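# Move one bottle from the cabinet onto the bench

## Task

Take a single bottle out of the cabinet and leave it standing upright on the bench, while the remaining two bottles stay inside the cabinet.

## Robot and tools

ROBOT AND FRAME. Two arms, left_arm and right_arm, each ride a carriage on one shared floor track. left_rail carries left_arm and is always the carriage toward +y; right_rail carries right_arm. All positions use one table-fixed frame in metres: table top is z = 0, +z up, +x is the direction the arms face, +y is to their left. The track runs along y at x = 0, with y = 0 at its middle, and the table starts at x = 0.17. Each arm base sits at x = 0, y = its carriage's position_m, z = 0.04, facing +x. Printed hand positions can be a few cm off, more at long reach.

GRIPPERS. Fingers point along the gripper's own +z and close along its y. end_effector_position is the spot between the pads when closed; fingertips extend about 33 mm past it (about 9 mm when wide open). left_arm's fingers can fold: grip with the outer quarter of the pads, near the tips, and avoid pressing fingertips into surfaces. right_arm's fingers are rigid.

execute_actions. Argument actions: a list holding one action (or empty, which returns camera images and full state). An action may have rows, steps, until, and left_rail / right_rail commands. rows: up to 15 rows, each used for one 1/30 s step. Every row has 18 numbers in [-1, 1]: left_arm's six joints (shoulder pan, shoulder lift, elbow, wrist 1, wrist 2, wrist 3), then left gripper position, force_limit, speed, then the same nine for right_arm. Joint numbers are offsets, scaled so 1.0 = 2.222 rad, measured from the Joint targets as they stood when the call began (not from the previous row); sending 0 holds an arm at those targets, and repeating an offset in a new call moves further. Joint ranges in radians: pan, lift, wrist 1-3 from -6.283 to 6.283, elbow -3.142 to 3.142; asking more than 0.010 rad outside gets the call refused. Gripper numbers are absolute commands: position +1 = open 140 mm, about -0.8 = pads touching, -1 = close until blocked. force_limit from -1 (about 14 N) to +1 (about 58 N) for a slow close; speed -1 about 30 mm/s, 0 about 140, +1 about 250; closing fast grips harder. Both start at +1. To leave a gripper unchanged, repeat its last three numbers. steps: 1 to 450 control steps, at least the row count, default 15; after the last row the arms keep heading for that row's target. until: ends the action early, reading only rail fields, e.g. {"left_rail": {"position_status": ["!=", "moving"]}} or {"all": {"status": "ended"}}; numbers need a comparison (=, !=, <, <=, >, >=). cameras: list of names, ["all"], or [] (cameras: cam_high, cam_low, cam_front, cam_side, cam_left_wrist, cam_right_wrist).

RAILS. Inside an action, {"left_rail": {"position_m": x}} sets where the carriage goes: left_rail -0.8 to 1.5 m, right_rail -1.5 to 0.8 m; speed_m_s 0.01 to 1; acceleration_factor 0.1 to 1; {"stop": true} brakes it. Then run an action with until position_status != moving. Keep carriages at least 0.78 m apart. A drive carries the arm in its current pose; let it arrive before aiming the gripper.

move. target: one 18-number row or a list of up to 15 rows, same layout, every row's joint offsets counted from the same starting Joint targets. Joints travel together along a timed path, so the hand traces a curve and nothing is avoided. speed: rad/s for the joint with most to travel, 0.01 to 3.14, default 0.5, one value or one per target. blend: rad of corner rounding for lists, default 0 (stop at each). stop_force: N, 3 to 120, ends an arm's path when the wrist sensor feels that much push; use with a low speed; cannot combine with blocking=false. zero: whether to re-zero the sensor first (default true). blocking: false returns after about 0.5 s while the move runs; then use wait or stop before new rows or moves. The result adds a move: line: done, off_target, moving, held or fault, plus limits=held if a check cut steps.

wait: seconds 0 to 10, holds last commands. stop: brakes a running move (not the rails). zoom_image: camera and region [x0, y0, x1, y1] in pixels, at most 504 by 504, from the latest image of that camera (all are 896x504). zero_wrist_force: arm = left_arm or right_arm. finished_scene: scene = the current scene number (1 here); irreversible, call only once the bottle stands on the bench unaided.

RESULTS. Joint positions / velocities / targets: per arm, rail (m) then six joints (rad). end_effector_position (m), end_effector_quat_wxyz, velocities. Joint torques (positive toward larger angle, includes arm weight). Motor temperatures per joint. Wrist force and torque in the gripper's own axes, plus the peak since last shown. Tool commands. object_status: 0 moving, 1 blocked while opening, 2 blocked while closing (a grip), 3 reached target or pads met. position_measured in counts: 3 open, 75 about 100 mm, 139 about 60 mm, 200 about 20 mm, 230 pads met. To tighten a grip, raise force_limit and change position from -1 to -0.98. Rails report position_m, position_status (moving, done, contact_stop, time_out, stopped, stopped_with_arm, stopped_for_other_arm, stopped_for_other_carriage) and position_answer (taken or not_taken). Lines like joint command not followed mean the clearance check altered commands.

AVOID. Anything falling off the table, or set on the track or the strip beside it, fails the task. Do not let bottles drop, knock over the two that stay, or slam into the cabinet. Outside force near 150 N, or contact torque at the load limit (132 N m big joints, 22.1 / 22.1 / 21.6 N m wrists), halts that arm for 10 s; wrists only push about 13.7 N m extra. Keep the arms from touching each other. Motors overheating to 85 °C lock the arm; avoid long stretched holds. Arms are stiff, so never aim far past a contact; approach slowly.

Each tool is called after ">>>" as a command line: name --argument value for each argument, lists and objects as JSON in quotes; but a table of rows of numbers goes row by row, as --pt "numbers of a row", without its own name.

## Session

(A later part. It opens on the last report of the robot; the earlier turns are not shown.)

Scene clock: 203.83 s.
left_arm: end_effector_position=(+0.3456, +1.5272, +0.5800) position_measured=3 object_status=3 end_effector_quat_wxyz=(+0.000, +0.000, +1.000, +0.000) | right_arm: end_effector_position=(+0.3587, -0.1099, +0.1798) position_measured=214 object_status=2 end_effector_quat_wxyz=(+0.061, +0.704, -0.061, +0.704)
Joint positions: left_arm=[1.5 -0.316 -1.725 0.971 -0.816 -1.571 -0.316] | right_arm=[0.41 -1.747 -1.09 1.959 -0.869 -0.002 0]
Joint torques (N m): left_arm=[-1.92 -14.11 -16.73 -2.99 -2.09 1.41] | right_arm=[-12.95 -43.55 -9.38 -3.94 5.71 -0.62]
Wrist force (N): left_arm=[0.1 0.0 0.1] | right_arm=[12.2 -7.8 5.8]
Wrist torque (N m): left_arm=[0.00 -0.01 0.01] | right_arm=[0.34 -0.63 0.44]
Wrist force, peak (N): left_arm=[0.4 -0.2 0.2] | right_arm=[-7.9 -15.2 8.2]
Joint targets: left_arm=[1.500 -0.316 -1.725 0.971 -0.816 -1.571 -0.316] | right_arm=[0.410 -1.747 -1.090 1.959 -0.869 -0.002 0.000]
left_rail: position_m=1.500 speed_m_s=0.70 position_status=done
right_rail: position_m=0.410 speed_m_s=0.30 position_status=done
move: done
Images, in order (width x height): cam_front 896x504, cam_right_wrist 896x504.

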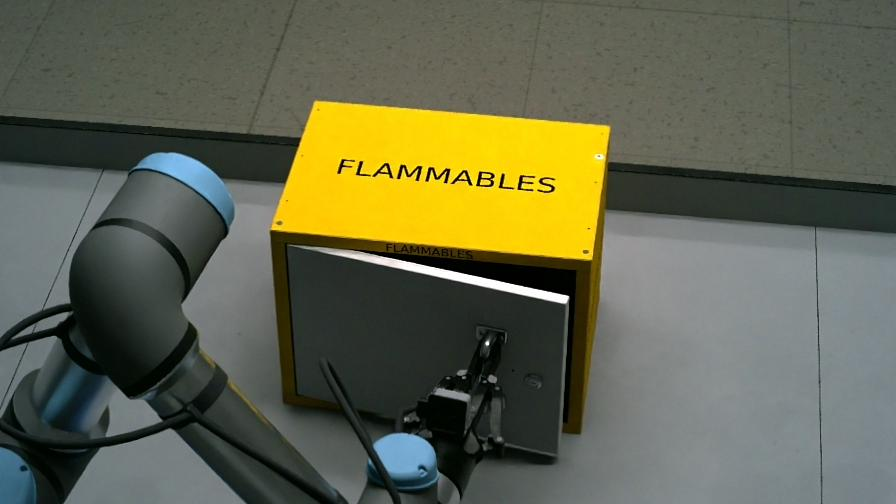

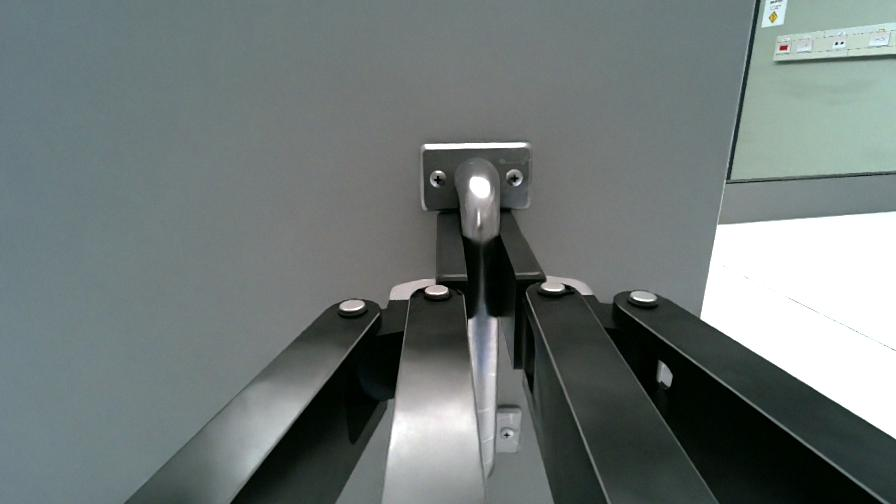

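>>> move --pt "0 0 0 0 0 0 1 1 1 -0.0484 -0.0566 0.0976 -0.0409 0.0302 0 -1 0 -1" --pt "0 0 0 0 0 0 1 1 1 -0.1034 -0.1184 0.1943 -0.0758 0.0538 0 -1 0 -1" --speed 0.15 --blend '[0.05,0]' --cameras '["cam_right_wrist","cam_front"]'

Scene clock: 210.53 s.
left_arm: end_effector_position=(+0.3456, +1.5272, +0.5800) position_measured=3 object_status=3 end_effector_quat_wxyz=(+0.000, +0.000, +1.000, +0.000) | right_arm: end_effector_position=(+0.2770, -0.0655, +0.1798) position_measured=214 object_status=2 end_effector_quat_wxyz=(+0.183, +0.683, -0.183, +0.683)
Joint positions: left_arm=[1.5 -0.316 -1.725 0.971 -0.816 -1.571 -0.316] | right_arm=[0.41 -1.977 -1.352 2.391 -1.038 0.117 0]
Joint torques (N m): left_arm=[-2 -14.86 -16.67 -3.24 -2.06 1.53] | right_arm=[-6.45 -29.19 -2.25 -2.43 2.43 -0.69]
Wrist force (N): left_arm=[0.2 0.0 0.1] | right_arm=[13.2 4.6 3.8]
Wrist torque (N m): left_arm=[-0.01 -0.05 0.01] | right_arm=[0.67 -0.63 0.44]
Wrist force, peak (N): left_arm=[0.3 -0.4 -0.1] | right_arm=[-16.4 4.1 4.3]
Joint targets: left_arm=[1.500 -0.316 -1.725 0.971 -0.816 -1.571 -0.316] | right_arm=[0.410 -1.977 -1.353 2.391 -1.038 0.117 0.000]
left_rail: position_m=1.500 speed_m_s=0.70 position_status=done
right_rail: position_m=0.410 speed_m_s=0.30 position_status=done
move: done
Images, in order (width x height): cam_front 896x504, cam_right_wrist 896x504.

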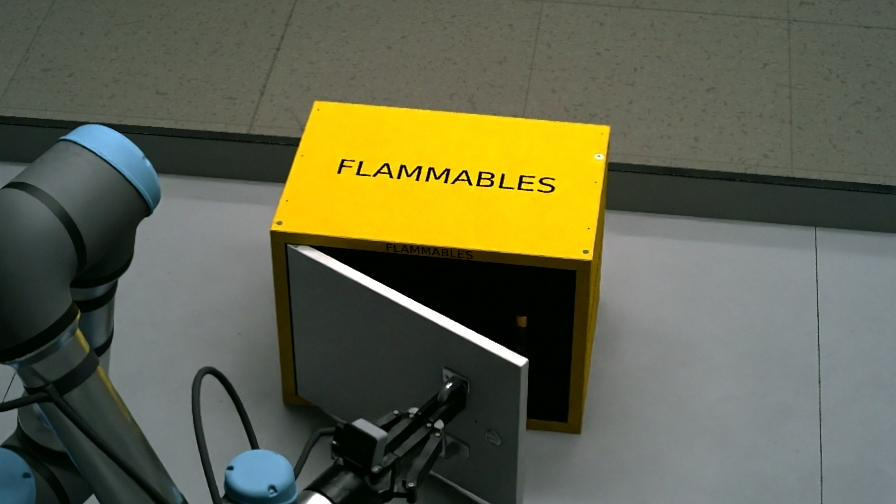

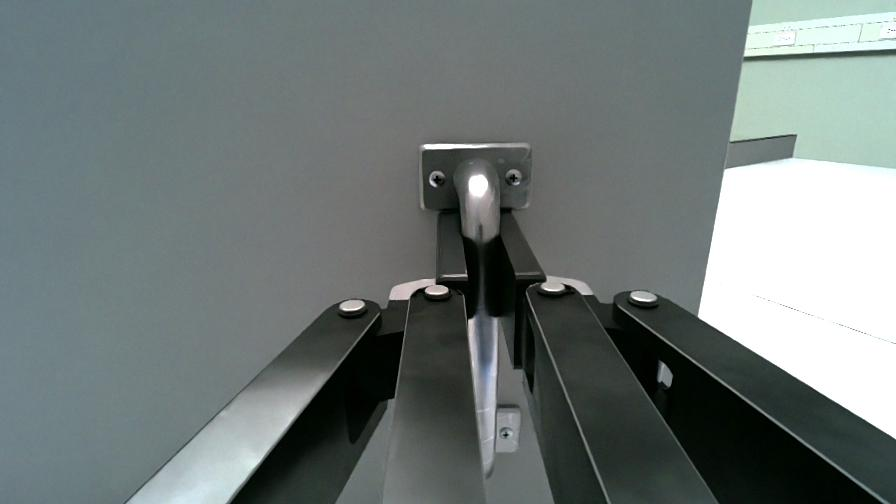

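>>> execute_actions --actions '[{"rows":[[0,0,0,0,0,0,1,1,1,0,0,0,0,0,0,1,0,-0.7]],"steps":75}]'

>>> move --pt "0 0 0 0 0 0 1 1 1 -0.1328 -0.0303 0.0423 -0.0120 -0.1323 0 1 0 -0.7" --pt "0 0 0 0 0 0 1 1 1 -0.1328 -0.2427 -0.1599 0.4026 -0.1323 0 1 0 -0.7" --speed 0.4 --cameras '["cam_front","cam_high"]'

Scene clock: 237.57 s.
left_arm: end_effector_position=(+0.3456, +1.5272, +0.5800) position_measured=3 object_status=3 end_effector_quat_wxyz=(+0.000, +0.000, +1.000, +0.000) | right_arm: end_effector_position=(+0.2770, -0.0654, +0.1797) position_measured=3 object_status=3 end_effector_quat_wxyz=(+0.183, +0.683, -0.183, +0.683)
Joint positions: left_arm=[1.5 -0.316 -1.725 0.971 -0.816 -1.571 -0.316] | right_arm=[0.41 -1.977 -1.353 2.391 -1.038 0.117 0]
Joint torques (N m): left_arm=[-1.99 -15.08 -16.06 -3.15 -2.13 1.58] | right_arm=[4.27 -29.24 -17.63 -2.46 2.25 -0.77]
Wrist force (N): left_arm=[-0.2 -0.1 0.1] | right_arm=[2.1 3.0 2.1]
Wrist torque (N m): left_arm=[-0.04 0.04 0.01] | right_arm=[0.41 -0.16 0.29]
Wrist force, peak (N): left_arm=[0.3 -0.1 0.4] | right_arm=[14.7 4.8 3.7]
Joint targets: left_arm=[1.500 -0.316 -1.725 0.971 -0.816 -1.571 -0.316] | right_arm=[0.410 -1.977 -1.353 2.391 -1.038 0.117 0.000]
left_rail: position_m=1.500 speed_m_s=0.70 position_status=done
right_rail: position_m=0.410 speed_m_s=0.30 position_status=done

Scene clock: 241.87 s.
left_arm: end_effector_position=(+0.3456, +1.5272, +0.5800) position_measured=3 object_status=3 end_effector_quat_wxyz=(+0.000, +0.000, +1.000, +0.000) | right_arm: end_effector_position=(+0.2073, -0.0259, +0.4497) position_measured=3 object_status=3 end_effector_quat_wxyz=(+0.183, +0.683, -0.183, +0.683)
Joint positions: left_arm=[1.5 -0.316 -1.725 0.971 -0.816 -1.571 -0.316] | right_arm=[0.41 -2.272 -1.892 2.036 -0.144 -0.177 0]
Joint torques (N m): left_arm=[-2.36 -15.23 -16.09 -3.24 -2.18 1.68] | right_arm=[-6.41 -20.68 -29.16 3.02 -2.31 -0.77]
Wrist force (N): left_arm=[0.1 -0.2 0.2] | right_arm=[2.2 2.6 2.1]
Wrist torque (N m): left_arm=[-0.06 -0.02 0.01] | right_arm=[0.33 -0.21 0.29]
Wrist force, peak (N): left_arm=[0.5 -0.1 -0.1] | right_arm=[3.4 2.8 2.1]
Joint targets: left_arm=[1.500 -0.316 -1.725 0.971 -0.816 -1.571 -0.316] | right_arm=[0.410 -2.272 -1.892 2.036 -0.143 -0.177 0.000]
left_rail: position_m=1.500 speed_m_s=0.70 position_status=done
right_rail: position_m=0.410 speed_m_s=0.30 position_status=done
move: done
Images, in order (width x height): cam_high 896x504, cam_front 896x504.

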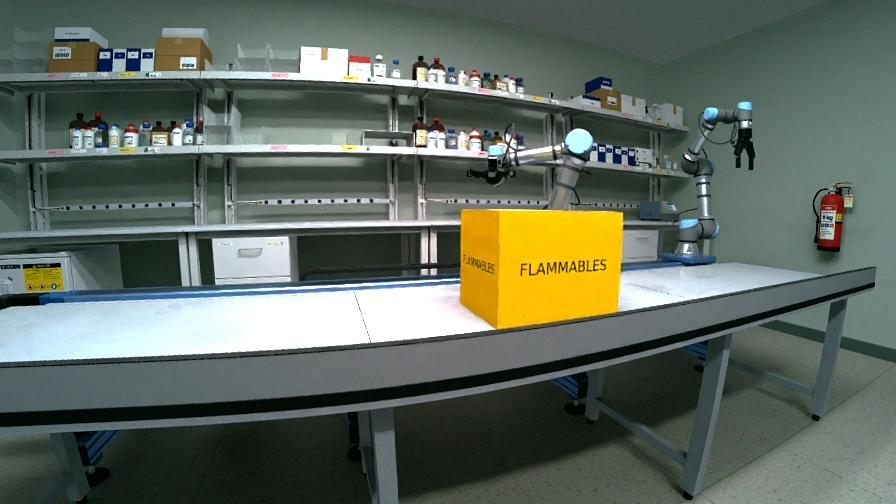

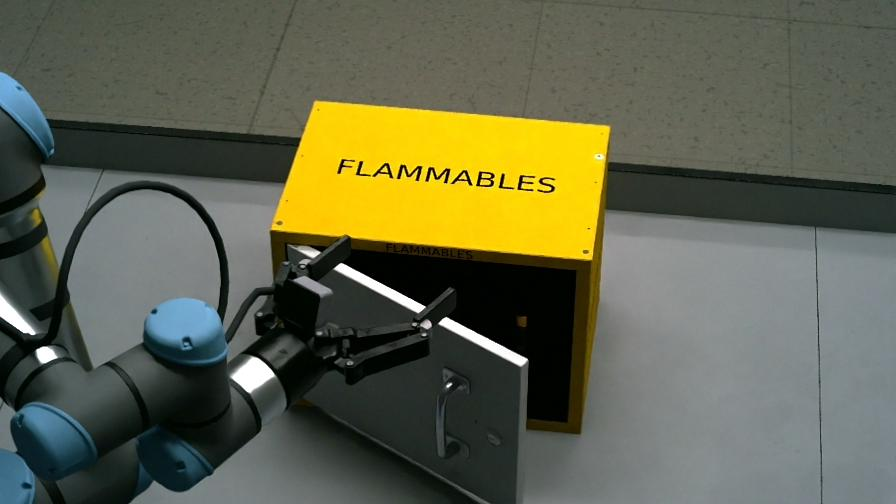

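>>> execute_actions --actions '[{"right_rail":{"position_m":-0.85,"speed_m_s":0.8},"steps":120,"until":{"right_rail":{"position_status":["!=","moving"]}}}]'

>>> move --target '[0,0,0,0,0,0,1,1,1,0.6777,0.0680,-0.0553,-0.0126,0.3241,0,-1,0,-0.3]' --speed 0.9

>>> move --pt "0 0 0 0 0 0 1 1 1 0.6777 0.0680 -0.0553 -0.0126 0.3241 0 -1 0 -0.3" --pt "0 0 0 0 0 0 1 1 1 0.6777 0.2717 0.1203 -0.3919 0.3241 0 -1 0 -0.3" --speed '[0.9,0.5]' --cameras '["cam_front","cam_right_wrist","cam_side"]'

Scene clock: 249.03 s.
left_arm: end_effector_position=(+0.3456, +1.5272, +0.5800) position_measured=3 object_status=3 end_effector_quat_wxyz=(+0.000, +0.000, +1.000, +0.000) | right_arm: end_effector_position=(+0.2073, -1.2858, +0.4498) position_measured=3 object_status=3 end_effector_quat_wxyz=(+0.183, +0.683, -0.183, +0.683)
Joint positions: left_arm=[1.5 -0.316 -1.725 0.971 -0.816 -1.571 -0.316] | right_arm=[-0.85 -2.272 -1.892 2.036 -0.143 -0.177 0]
Joint torques (N m): left_arm=[-2.97 -14.87 -15.75 -3.18 -2.18 1.59] | right_arm=[-0.92 -14.33 -23.65 1.2 -0.51 -0.64]
Wrist force (N): left_arm=[0.1 -0.2 0.3] | right_arm=[2.3 2.9 1.9]
Wrist torque (N m): left_arm=[-0.06 -0.01 0.01] | right_arm=[0.38 -0.22 0.29]
Wrist force, peak (N): left_arm=[0.3 0.0 0.3] | right_arm=[2.2 6.5 3.3]
Joint targets: left_arm=[1.500 -0.316 -1.725 0.971 -0.816 -1.571 -0.316] | right_arm=[-0.850 -2.272 -1.892 2.036 -0.143 -0.177 0.000]
Tool commands: left_gripper/position=+1.0 left_gripper/force_limit=+1.0 left_gripper/speed=+1.0 right_gripper/position=+1.0 right_gripper/force_limit=+0.0 right_gripper/speed=-0.7
left_rail: position_m=1.500 speed_m_s=0.70 position_status=done
right_rail: position_m=-0.850 speed_m_s=0.80 position_status=done

Scene clock: 251.50 s.
left_arm: end_effector_position=(+0.3456, +1.5272, +0.5800) position_measured=3 object_status=3 end_effector_quat_wxyz=(+0.000, +0.000, +1.000, +0.000) | right_arm: end_effector_position=(+0.6195, -0.8918, +0.4543) position_measured=232 object_status=3 end_effector_quat_wxyz=(-0.092, +0.701, +0.092, +0.701)
Joint positions: left_arm=[1.5 -0.316 -1.725 0.971 -0.816 -1.571 -0.316] | right_arm=[-0.85 -0.767 -1.741 1.913 -0.171 0.543 0]
Joint torques (N m): left_arm=[-2.29 -14.72 -15.63 -3.17 -2.14 1.58] | right_arm=[10.57 -5.26 -28.85 -4 2.26 -0.72]
Wrist force (N): left_arm=[-0.1 0.0 0.2] | right_arm=[2.2 2.8 2.2]
Wrist torque (N m): left_arm=[0.00 0.03 0.00] | right_arm=[0.35 -0.26 0.30]
Wrist force, peak (N): left_arm=[0.1 -0.3 0.4] | right_arm=[2.6 3.7 1.2]
Joint targets: left_arm=[1.500 -0.316 -1.725 0.971 -0.816 -1.571 -0.316] | right_arm=[-0.850 -0.766 -1.741 1.913 -0.171 0.543 0.000]
left_rail: position_m=1.500 speed_m_s=0.70 position_status=done
right_rail: position_m=-0.850 speed_m_s=0.80 position_status=done
move: done

Scene clock: 256.30 s.
left_arm: end_effector_position=(+0.3456, +1.5272, +0.5800) position_measured=3 object_status=3 end_effector_quat_wxyz=(+0.000, +0.000, +1.000, +0.000) | right_arm: end_effector_position=(+0.3436, -0.2287, +0.1493) position_measured=232 object_status=3 end_effector_quat_wxyz=(-0.353, +0.613, +0.354, +0.612)
Joint positions: left_arm=[1.5 -0.316 -1.725 0.971 -0.816 -1.571 -0.316] | right_arm=[-0.85 0.74 -1.137 2.18 -1.042 1.263 0]
Joint torques (N m): left_arm=[-2.4 -14.99 -15.36 -3.21 -2.14 1.74] | right_arm=[9.8 -19.78 -6.35 -4.99 2.51 -0.59]
Wrist force (N): left_arm=[0.3 0.0 0.0] | right_arm=[2.3 2.7 1.8]
Wrist torque (N m): left_arm=[-0.01 -0.07 0.00] | right_arm=[0.38 -0.26 0.26]
Wrist force, peak (N): left_arm=[0.2 -0.5 0.3] | right_arm=[1.9 4.4 1.6]
Joint targets: left_arm=[1.500 -0.316 -1.725 0.971 -0.816 -1.571 -0.316] | right_arm=[-0.850 0.740 -1.137 2.180 -1.042 1.263 0.000]
left_rail: position_m=1.500 speed_m_s=0.70 position_status=done
right_rail: position_m=-0.850 speed_m_s=0.80 position_status=done
move: done
Images, in order (width x height): cam_front 896x504, cam_side 896x504, cam_right_wrist 896x504.

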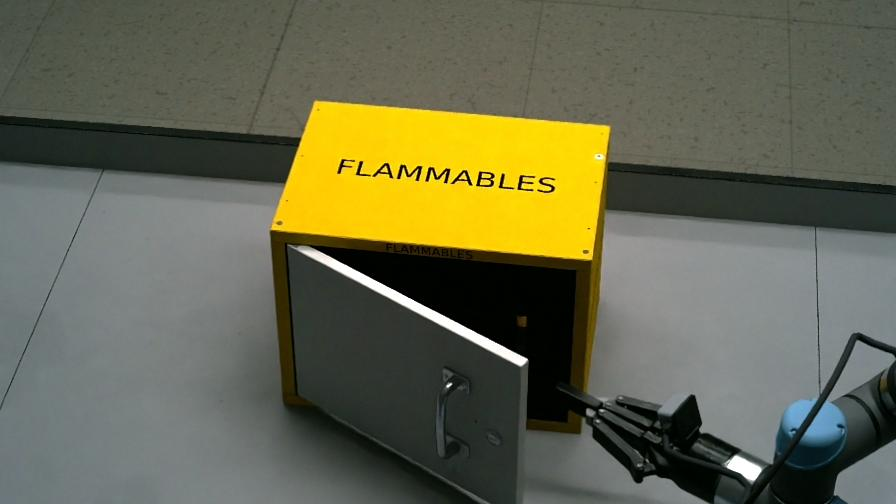

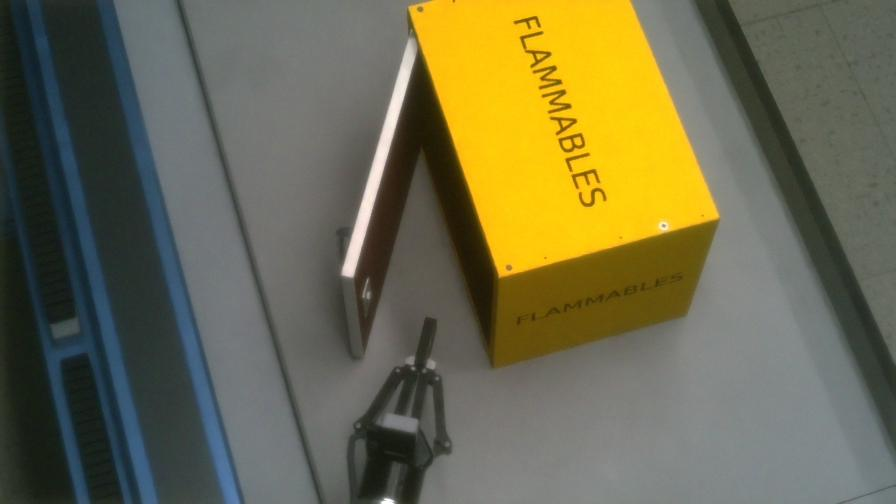

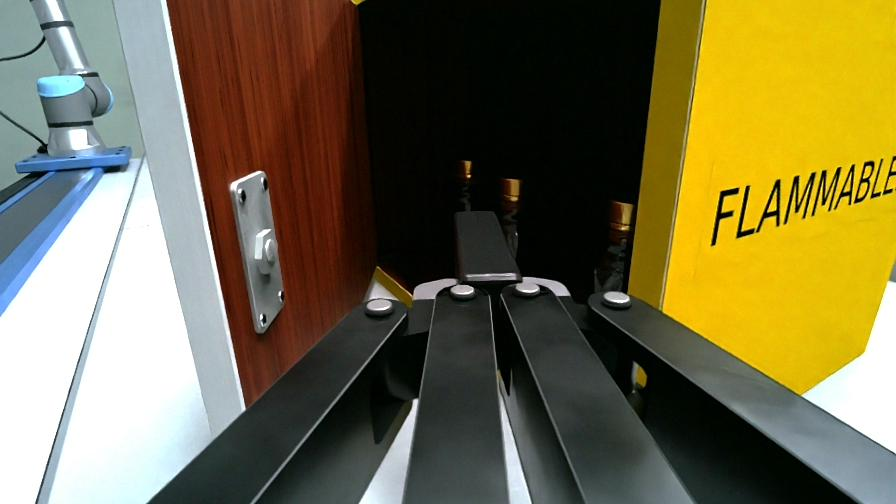

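>>> move --pt "0 0 0 0 0 0 1 1 1 0.0846 0.0262 -0.0504 0.0243 0.0846 0 -1 0 -0.3" --pt "0 0 0 0 0 0 1 1 1 0.1698 0.0434 -0.0835 0.0401 0.1698 0 -1 0 -0.3" --pt "0 0 0 0 0 0 1 1 1 0.2398 0.0818 -0.1590 0.0772 0.2398 0 -1 0 -0.3" --pt "0 0 0 0 0 0 1 1 1 0.2864 0.1365 -0.2674 0.1309 0.2864 0 -1 0 -0.3" --pt "0 0 0 0 0 0 1 1 1 0.3125 0.2307 -0.4571 0.2263 0.3125 0 -1 0 -0.3" --speed 0.2 --blend '[0.05,0.05,0.05,0.05,0]' --stop_force 40 --cameras '["cam_front","cam_side","cam_right_wrist"]'

Scene clock: 271.57 s.
left_arm: end_effector_position=(+0.3456, +1.5272, +0.5800) position_measured=3 object_status=3 end_effector_quat_wxyz=(+0.000, +0.000, +1.000, +0.000) | right_arm: end_effector_position=(+0.1166, +0.1123, +0.1493) position_measured=232 object_status=3 end_effector_quat_wxyz=(-0.353, +0.613, +0.354, +0.612)
Joint positions: left_arm=[1.5 -0.316 -1.725 0.971 -0.816 -1.571 -0.316] | right_arm=[-0.85 1.434 -0.624 1.165 -0.539 1.958 0]
Joint torques (N m): left_arm=[-2.79 -15.19 -14.47 -3.15 -2.19 1.61] | right_arm=[11.55 -46.88 -28.57 0.27 1.72 -0.37]
Wrist force (N): left_arm=[0.1 -0.2 0.1] | right_arm=[1.8 5.8 0.6]
Wrist torque (N m): left_arm=[-0.04 -0.03 0.00] | right_arm=[0.33 -0.24 0.28]
Wrist force, peak (N): left_arm=[0.3 -0.3 0.4] | right_arm=[2.6 17.4 8.4]
Joint targets: left_arm=[1.500 -0.316 -1.725 0.971 -0.816 -1.571 -0.316] | right_arm=[-0.850 1.434 -0.624 1.165 -0.539 1.958 0.000]
left_rail: position_m=1.500 speed_m_s=0.70 position_status=done
right_rail: position_m=-0.850 speed_m_s=0.80 position_status=done
move: done
Images, in order (width x height): cam_front 896x504, cam_side 896x504, cam_right_wrist 896x504.

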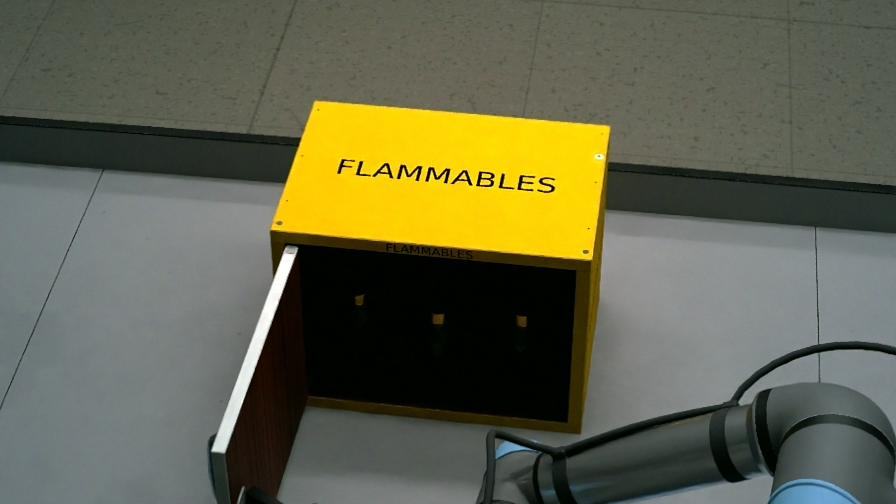

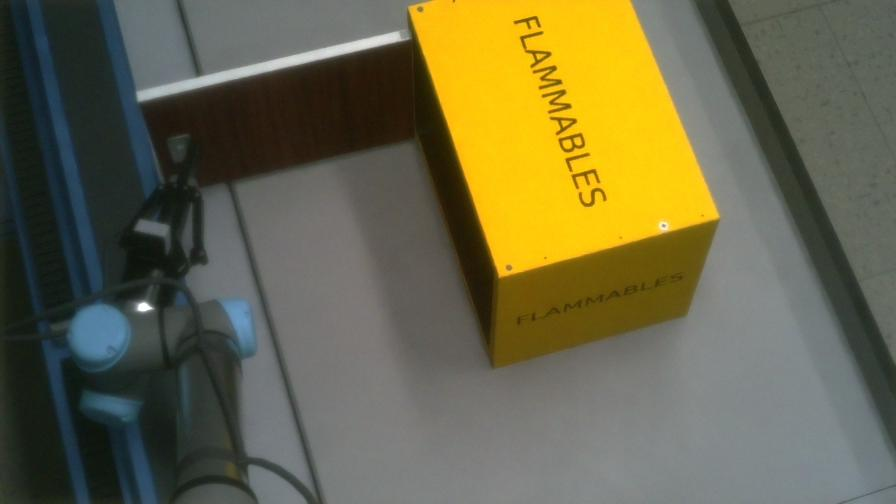

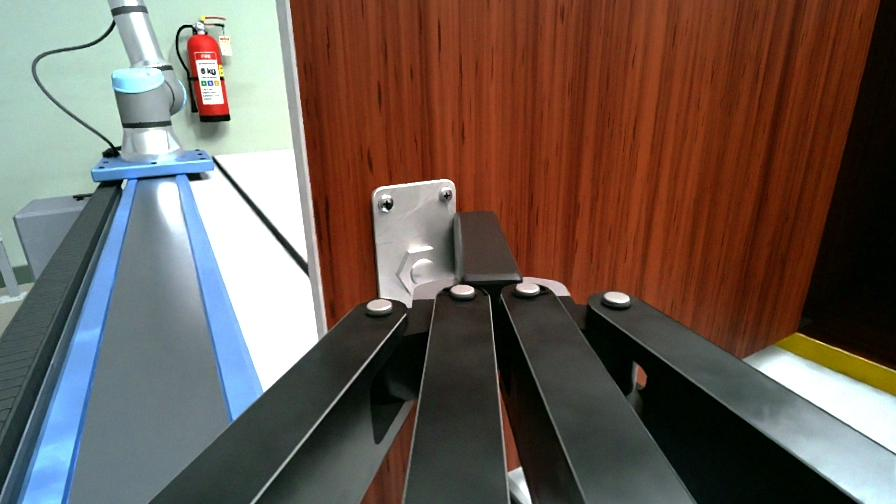

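>>> move --target '[0,0,0,0,0,0,1,1,1,-0.1190,-0.2544,0.5015,-0.2471,0.2348,0,-1,0,-0.3]' --speed 0.7

>>> execute_actions --actions '[{"rows":[[0,0,0,0,0,0,1,1,1,0,0,0,0,0,0,1,-1,0]],"right_rail":{"position_m":-0.65,"speed_m_s":0.4},"steps":120,"until":{"right_rail":{"position_status":["!=","moving"]}}}]' --cameras '["cam_front","cam_right_wrist"]'

Scene clock: 282.90 s.
left_arm: end_effector_position=(+0.3456, +1.5272, +0.5800) position_measured=3 object_status=3 end_effector_quat_wxyz=(+0.000, +0.000, +1.000, +0.000) | right_arm: end_effector_position=(+0.3106, -0.4049, +0.1495) position_measured=232 object_status=3 end_effector_quat_wxyz=(-0.092, +0.701, +0.092, +0.701)
Joint positions: left_arm=[1.5 -0.316 -1.725 0.971 -0.816 -1.571 -0.316] | right_arm=[-0.85 1.17 -1.19 2.279 -1.088 2.479 0]
Joint torques (N m): left_arm=[-2.83 -14.48 -14.52 -3.19 -2.18 1.52] | right_arm=[-6.3 -37.34 -6.82 -4.5 2.52 -0.38]
Wrist force (N): left_arm=[0.2 0.0 0.1] | right_arm=[2.3 2.4 2.1]
Wrist torque (N m): left_arm=[-0.01 -0.04 0.01] | right_arm=[0.31 -0.32 0.27]
Wrist force, peak (N): left_arm=[0.1 -0.5 0.1] | right_arm=[2.9 5.8 0.7]
Joint targets: left_arm=[1.500 -0.316 -1.725 0.971 -0.816 -1.571 -0.316] | right_arm=[-0.850 1.169 -1.190 2.279 -1.088 2.480 0.000]
left_rail: position_m=1.500 speed_m_s=0.70 position_status=done
right_rail: position_m=-0.850 speed_m_s=0.80 position_status=done
move: done

Scene clock: 284.23 s.
left_arm: end_effector_position=(+0.3456, +1.5272, +0.5800) position_measured=3 object_status=3 end_effector_quat_wxyz=(+0.000, +0.000, +1.000, +0.000) | right_arm: end_effector_position=(+0.3106, -0.2051, +0.1496) position_measured=3 object_status=0 end_effector_quat_wxyz=(-0.091, +0.701, +0.092, +0.701)
Joint positions: left_arm=[1.5 -0.316 -1.725 0.971 -0.816 -1.571 -0.316] | right_arm=[-0.65 1.169 -1.19 2.279 -1.088 2.48 0]
Joint torques (N m): left_arm=[-3.17 -15.27 -14.37 -3.29 -2.13 1.66] | right_arm=[-3.31 -28.83 -9.17 0.17 -2.13 -0.24]
Wrist force (N): left_arm=[0.2 0.0 0.0] | right_arm=[2.3 2.6 2.0]
Wrist torque (N m): left_arm=[-0.01 -0.03 0.01] | right_arm=[0.36 -0.24 0.27]
Wrist force, peak (N): left_arm=[0.2 -0.4 0.2] | right_arm=[2.3 6.8 1.2]
Joint targets: left_arm=[1.500 -0.316 -1.725 0.971 -0.816 -1.571 -0.316] | right_arm=[-0.650 1.169 -1.190 2.279 -1.088 2.480 0.000]
left_rail: position_m=1.500 speed_m_s=0.70 position_status=done
right_rail: position_m=-0.650 speed_m_s=0.40 position_status=done
Images, in order (width x height): cam_front 896x504, cam_right_wrist 896x504.

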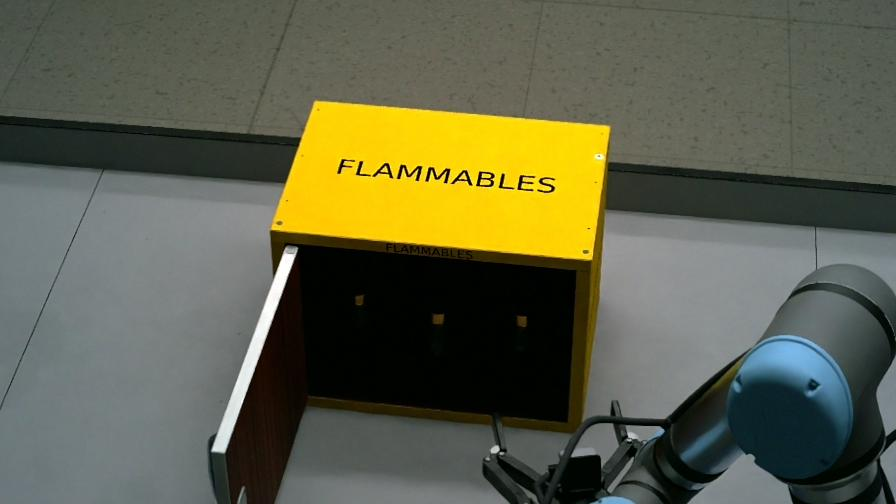

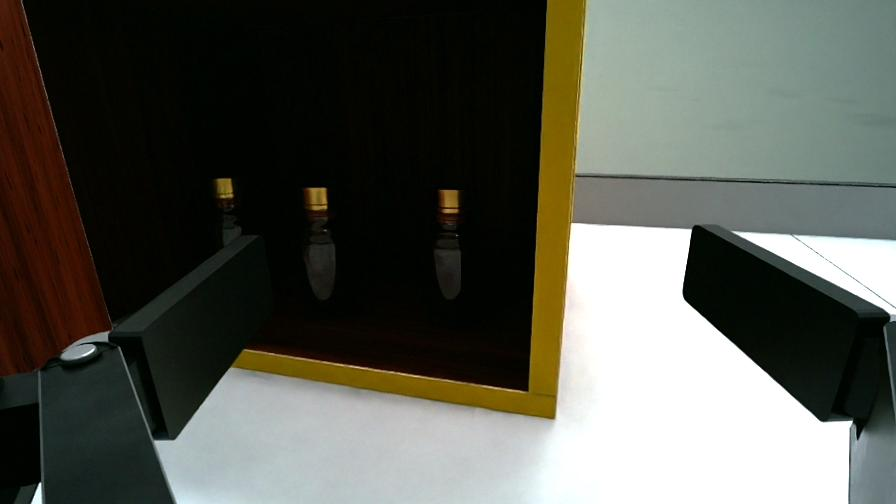

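>>> zoom_image --camera "cam_right_wrist" --region '[180, 140, 560, 400]'

Scaled by 1.326 from the camera's 896x504 image, which has a finer 1280x720 frame.

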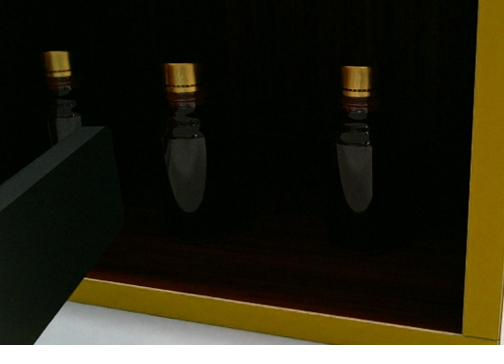

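>>> move --target '[0,0,0,0,0,0,1,1,1,-0.0584,0.1090,0.0414,-0.1509,-0.0200,0,0.25,-1,0]' --speed 0.4

>>> execute_actions --actions '[{"right_rail":{"position_m":-0.45,"speed_m_s":0.3},"steps":120,"until":{"right_rail":{"position_status":["!=","moving"]}}}]' --cameras '["cam_front","cam_right_wrist"]'

>>> zoom_image --camera "cam_right_wrist" --region '[200, 50, 700, 450]'

Scene clock: 305.90 s.
left_arm: end_effector_position=(+0.3456, +1.5272, +0.5800) position_measured=3 object_status=3 end_effector_quat_wxyz=(+0.000, +0.000, +1.000, +0.000) | right_arm: end_effector_position=(+0.3462, -0.2646, +0.0600) position_measured=98 object_status=3 end_effector_quat_wxyz=(-0.062, +0.704, +0.062, +0.704)
Joint positions: left_arm=[1.5 -0.316 -1.725 0.971 -0.816 -1.571 -0.316] | right_arm=[-0.65 1.04 -0.948 2.371 -1.423 2.435 0]
Joint torques (N m): left_arm=[-3.99 -14.49 -14.48 -3.27 -2.07 1.66] | right_arm=[-5.98 -18.17 1 -4.09 -2.59 -0.4]
Wrist force (N): left_arm=[0.0 0.0 0.0] | right_arm=[2.2 2.6 2.3]
Wrist torque (N m): left_arm=[-0.01 0.00 0.01] | right_arm=[0.36 -0.23 0.29]
Wrist force, peak (N): left_arm=[0.2 0.0 0.4] | right_arm=[2.0 3.0 2.5]
Joint targets: left_arm=[1.500 -0.316 -1.725 0.971 -0.816 -1.571 -0.316] | right_arm=[-0.650 1.040 -0.948 2.371 -1.424 2.435 0.000]
left_rail: position_m=1.500 speed_m_s=0.70 position_status=done
right_rail: position_m=-0.650 speed_m_s=0.40 position_status=done
move: done

Scene clock: 307.10 s.
left_arm: end_effector_position=(+0.3456, +1.5272, +0.5800) position_measured=3 object_status=3 end_effector_quat_wxyz=(+0.000, +0.000, +1.000, +0.000) | right_arm: end_effector_position=(+0.3462, -0.0646, +0.0600) position_measured=98 object_status=3 end_effector_quat_wxyz=(-0.062, +0.704, +0.062, +0.704)
Joint positions: left_arm=[1.5 -0.316 -1.725 0.971 -0.816 -1.571 -0.316] | right_arm=[-0.45 1.04 -0.948 2.371 -1.424 2.435 0]
Joint torques (N m): left_arm=[-3.64 -14.99 -14.14 -3.24 -2.13 1.66] | right_arm=[-4.73 -25.28 -1.61 -2.47 0.45 -0.35]
Wrist force (N): left_arm=[-0.1 -0.1 0.1] | right_arm=[2.2 2.5 2.2]
Wrist torque (N m): left_arm=[-0.04 0.02 0.01] | right_arm=[0.34 -0.21 0.29]
Wrist force, peak (N): left_arm=[0.2 -0.2 0.4] | right_arm=[2.1 5.4 1.5]
Joint targets: left_arm=[1.500 -0.316 -1.725 0.971 -0.816 -1.571 -0.316] | right_arm=[-0.450 1.040 -0.948 2.371 -1.424 2.435 0.000]
Tool commands: left_gripper/position=+1.0 left_gripper/force_limit=+1.0 left_gripper/speed=+1.0 right_gripper/position=+0.25 right_gripper/force_limit=-1.0 right_gripper/speed=+0.0
left_rail: position_m=1.500 speed_m_s=0.70 position_status=done
right_rail: position_m=-0.450 speed_m_s=0.30 position_status=done
Images, in order (width x height): cam_front 896x504, cam_right_wrist 896x504.

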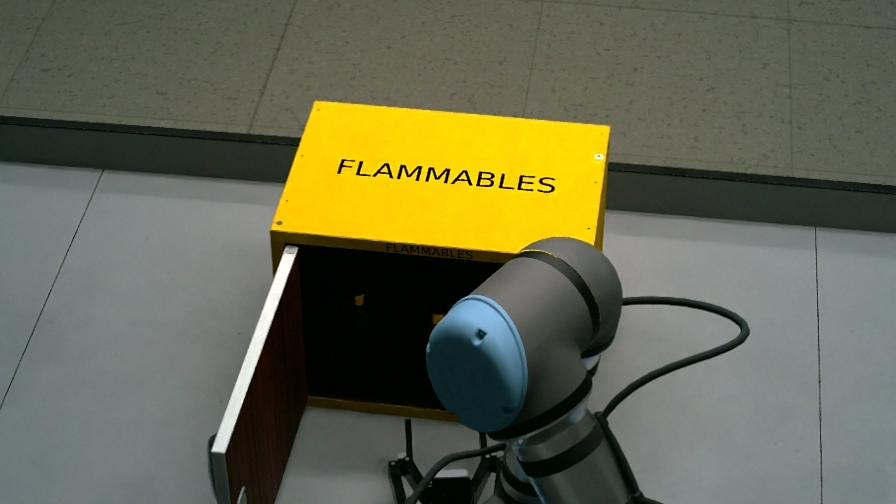

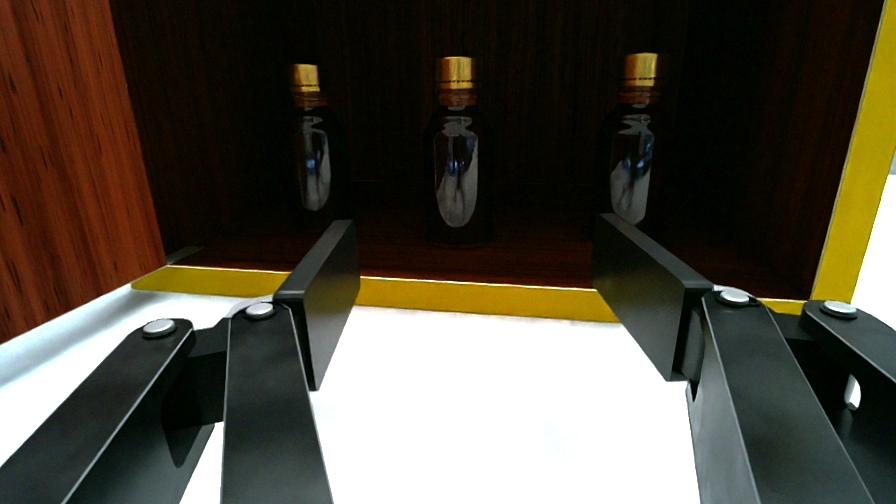

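Scaled by 1.008 from the camera's 896x504 image, which has a finer 1280x720 frame.

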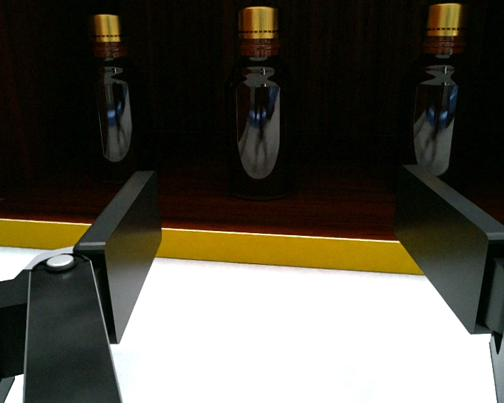

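>>> move --pt "0 0 0 0 0 0 1 1 1 -0.0786 0.0090 -0.0408 0.0320 -0.0786 0 0.25 -1 0" --pt "0 0 0 0 0 0 1 1 1 -0.1366 0.0257 -0.0997 0.0743 -0.1366 0 0.25 -1 0" --speed 0.2 --blend '[0.05,0]' --stop_force 8 --cameras '["cam_front","cam_right_wrist"]'

>>> zoom_image --camera "cam_right_wrist" --region '[200, 0, 700, 400]'

Scene clock: 322.03 s.
left_arm: end_effector_position=(+0.3456, +1.5272, +0.5800) position_measured=3 object_status=3 end_effector_quat_wxyz=(+0.000, +0.000, +1.000, +0.000) | right_arm: end_effector_position=(+0.5041, -0.0366, +0.0597) position_measured=98 object_status=3 end_effector_quat_wxyz=(-0.062, +0.705, +0.062, +0.704)
Joint positions: left_arm=[1.5 -0.316 -1.725 0.971 -0.816 -1.571 -0.316] | right_arm=[-0.45 0.736 -0.89 2.149 -1.258 2.132 0]
Joint torques (N m): left_arm=[-3.69 -15.33 -14.23 -3.37 -2.13 1.7] | right_arm=[-6.05 -26.25 -15.81 0.78 -2.46 -0.39]
Wrist force (N): left_arm=[0.2 0.0 -0.1] | right_arm=[2.4 2.5 2.3]
Wrist torque (N m): left_arm=[-0.01 -0.03 0.00] | right_arm=[0.34 -0.25 0.30]
Wrist force, peak (N): left_arm=[0.2 -0.3 0.3] | right_arm=[2.4 2.6 3.3]
Joint targets: left_arm=[1.500 -0.316 -1.725 0.971 -0.816 -1.571 -0.316] | right_arm=[-0.450 0.736 -0.890 2.149 -1.258 2.132 0.000]
left_rail: position_m=1.500 speed_m_s=0.70 position_status=done
right_rail: position_m=-0.450 speed_m_s=0.30 position_status=done
move: done
Images, in order (width x height): cam_front 896x504, cam_right_wrist 896x504.

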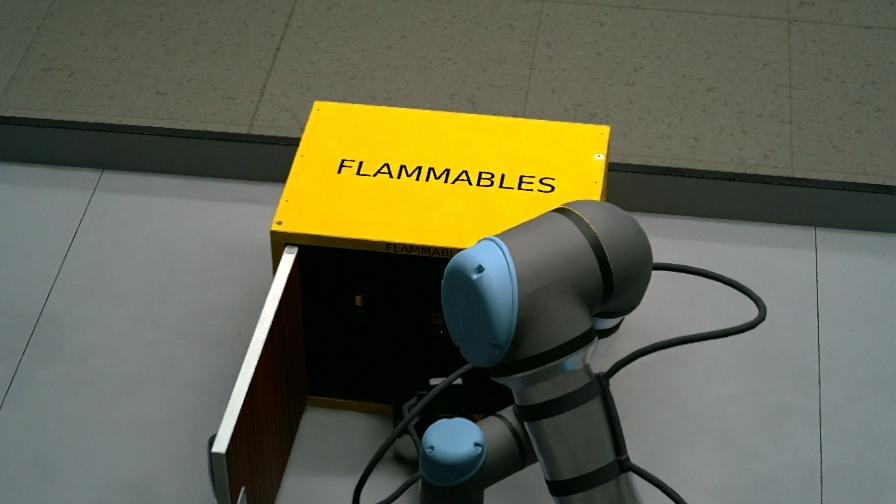

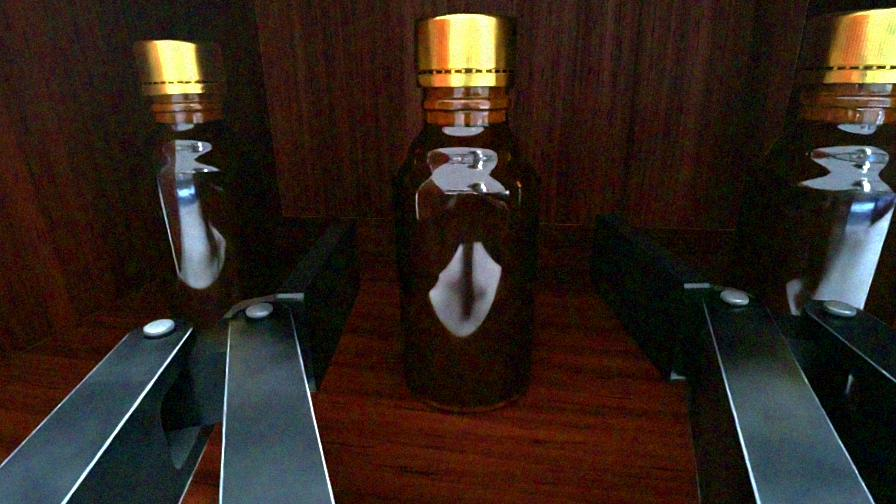

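Scaled by 1.008 from the camera's 896x504 image, which has a finer 1280x720 frame.

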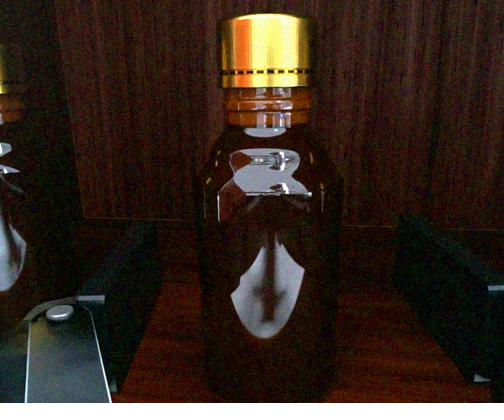

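>>> move --target '[0,0,0,0,0,0,1,1,1,-0.0058,0.0017,-0.0059,0.0042,-0.0058,0,0.25,-1,0]' --speed 0.1 --stop_force 8

>>> execute_actions --actions '[{"rows":[[0,0,0,0,0,0,1,1,1,0,0,0,0,0,0,-1,-0.5,-1]],"steps":85}]' --cameras '["cam_right_wrist"]'

Scene clock: 328.13 s.
left_arm: end_effector_position=(+0.3456, +1.5272, +0.5800) position_measured=3 object_status=3 end_effector_quat_wxyz=(+0.000, +0.000, +1.000, +0.000) | right_arm: end_effector_position=(+0.5122, -0.0361, +0.0599) position_measured=98 object_status=3 end_effector_quat_wxyz=(-0.062, +0.705, +0.062, +0.704)
Joint positions: left_arm=[1.5 -0.316 -1.725 0.971 -0.816 -1.571 -0.316] | right_arm=[-0.45 0.723 -0.887 2.136 -1.249 2.119 0]
Joint torques (N m): left_arm=[-3.65 -14.61 -13.35 -3.39 -2.15 1.56] | right_arm=[-6.21 -27.08 -15.69 0.77 -2.51 -0.22]
Wrist force (N): left_arm=[0.1 -0.2 0.3] | right_arm=[2.2 2.4 2.3]
Wrist torque (N m): left_arm=[-0.06 -0.02 0.00] | right_arm=[0.31 -0.22 0.30]
Wrist force, peak (N): left_arm=[0.1 -0.1 0.4] | right_arm=[2.4 2.9 2.6]
Joint targets: left_arm=[1.500 -0.316 -1.725 0.971 -0.816 -1.571 -0.316] | right_arm=[-0.450 0.723 -0.887 2.136 -1.249 2.119 0.000]
left_rail: position_m=1.500 speed_m_s=0.70 position_status=done
right_rail: position_m=-0.450 speed_m_s=0.30 position_status=done
move: done

Scene clock: 331.17 s.
left_arm: end_effector_position=(+0.3456, +1.5272, +0.5800) position_measured=3 object_status=3 end_effector_quat_wxyz=(+0.000, +0.000, +1.000, +0.000) | right_arm: end_effector_position=(+0.5122, -0.0361, +0.0599) position_measured=161 object_status=2 end_effector_quat_wxyz=(-0.062, +0.705, +0.062, +0.704)
Joint positions: left_arm=[1.5 -0.316 -1.725 0.971 -0.816 -1.571 -0.316] | right_arm=[-0.45 0.723 -0.887 2.136 -1.249 2.119 0]
Joint torques (N m): left_arm=[-4.35 -15.13 -13.11 -3.39 -2.16 1.63] | right_arm=[-6.23 -27.12 -1.99 0.51 3.48 -0.14]
Wrist force (N): left_arm=[0.1 0.0 0.1] | right_arm=[3.8 -0.5 1.3]
Wrist torque (N m): left_arm=[-0.01 -0.01 0.00] | right_arm=[0.37 -0.33 0.38]
Wrist force, peak (N): left_arm=[0.3 -0.2 0.2] | right_arm=[4.3 -0.5 2.1]
Joint targets: left_arm=[1.500 -0.316 -1.725 0.971 -0.816 -1.571 -0.316] | right_arm=[-0.450 0.723 -0.887 2.136 -1.249 2.119 0.000]
left_rail: position_m=1.500 speed_m_s=0.70 position_status=done
right_rail: position_m=-0.450 speed_m_s=0.30 position_status=done
Images, in order (width x height): cam_right_wrist 896x504.

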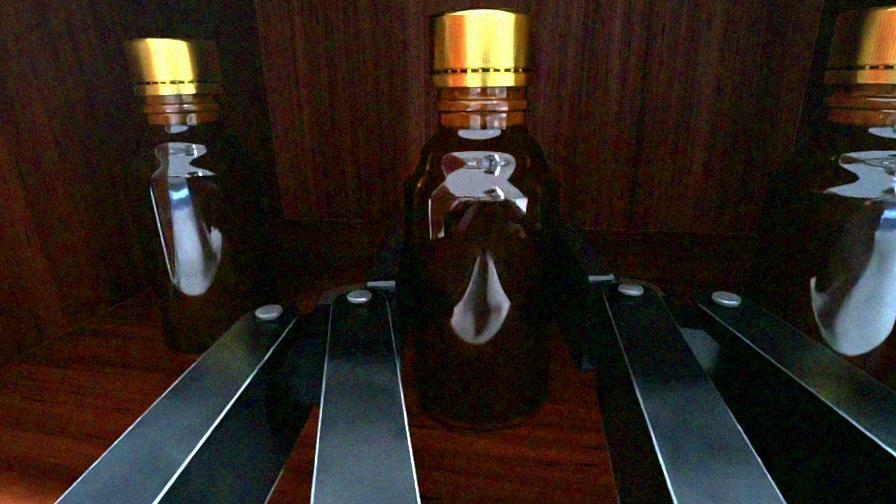

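>>> move --pt "0 0 0 0 0 0 1 1 1 0 -0.0348 0.0020 0.0328 0 0 -1 -0.5 -1" --pt "0 0 0 0 0 0 1 1 1 0.0637 -0.0590 0.0680 -0.0090 0.0639 0 -1 -0.5 -1" --pt "0 0 0 0 0 0 1 1 1 0.1423 -0.0722 0.1090 -0.0367 0.1424 0 -1 -0.5 -1" --speed '[0.08,0.2,0.2]' --blend '[0.0,0.05,0]' --cameras '["cam_right_wrist","cam_front"]'

Scene clock: 368.40 s.
left_arm: end_effector_position=(+0.3456, +1.5272, +0.5800) position_measured=3 object_status=3 end_effector_quat_wxyz=(+0.000, +0.000, +1.000, +0.000) | right_arm: end_effector_position=(+0.3463, -0.0649, +0.0897) position_measured=161 object_status=2 end_effector_quat_wxyz=(-0.061, +0.705, +0.062, +0.704)
Joint positions: left_arm=[1.5 -0.316 -1.725 0.971 -0.816 -1.571 -0.316] | right_arm=[-0.45 1.039 -1.047 2.378 -1.331 2.435 0]
Joint torques (N m): left_arm=[-3.86 -14.87 -13.36 -3.4 -2.11 1.64] | right_arm=[9.88 -42.8 -2.25 -4.74 2.18 -0.27]
Wrist force (N): left_arm=[0.0 0.0 0.1] | right_arm=[-0.7 2.6 2.5]
Wrist torque (N m): left_arm=[-0.01 0.00 0.00] | right_arm=[0.36 -0.18 0.29]
Wrist force, peak (N): left_arm=[0.2 -0.1 0.5] | right_arm=[4.6 -1.2 1.2]
Joint targets: left_arm=[1.500 -0.316 -1.725 0.971 -0.816 -1.571 -0.316] | right_arm=[-0.450 1.039 -1.047 2.379 -1.331 2.435 0.000]
left_rail: position_m=1.500 speed_m_s=0.70 position_status=done
right_rail: position_m=-0.450 speed_m_s=0.30 position_status=done
move: done
Images, in order (width x height): cam_front 896x504, cam_right_wrist 896x504.

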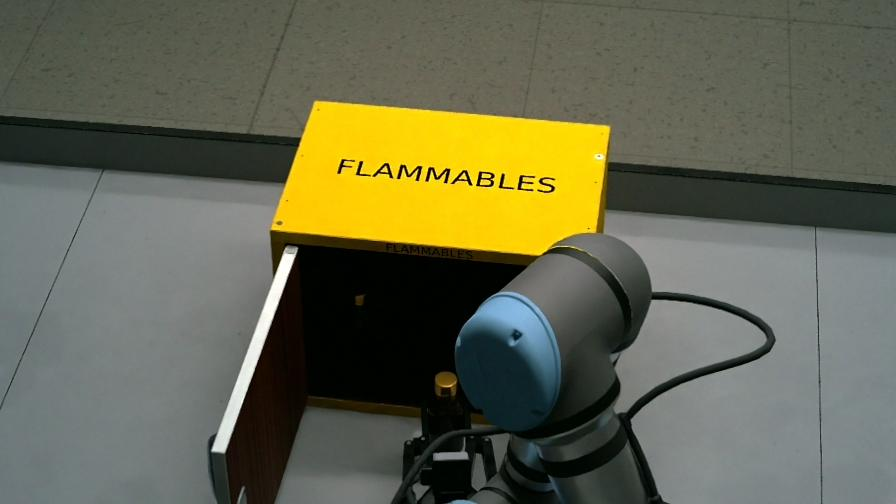

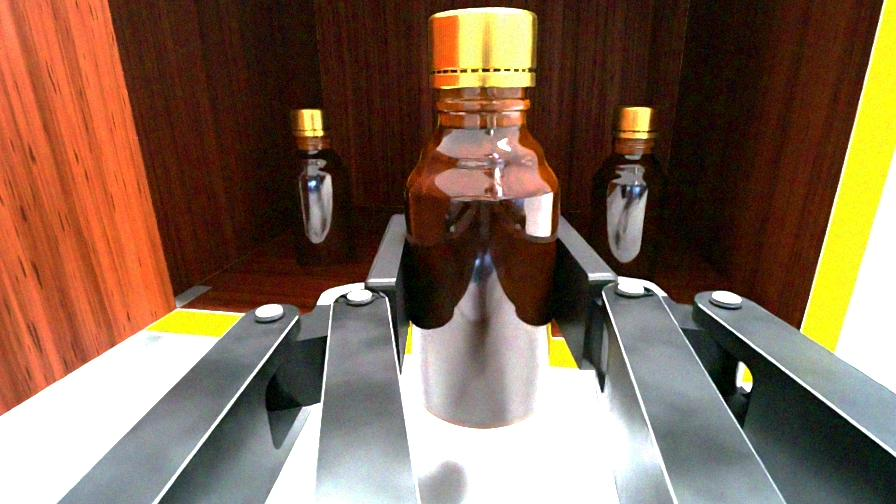

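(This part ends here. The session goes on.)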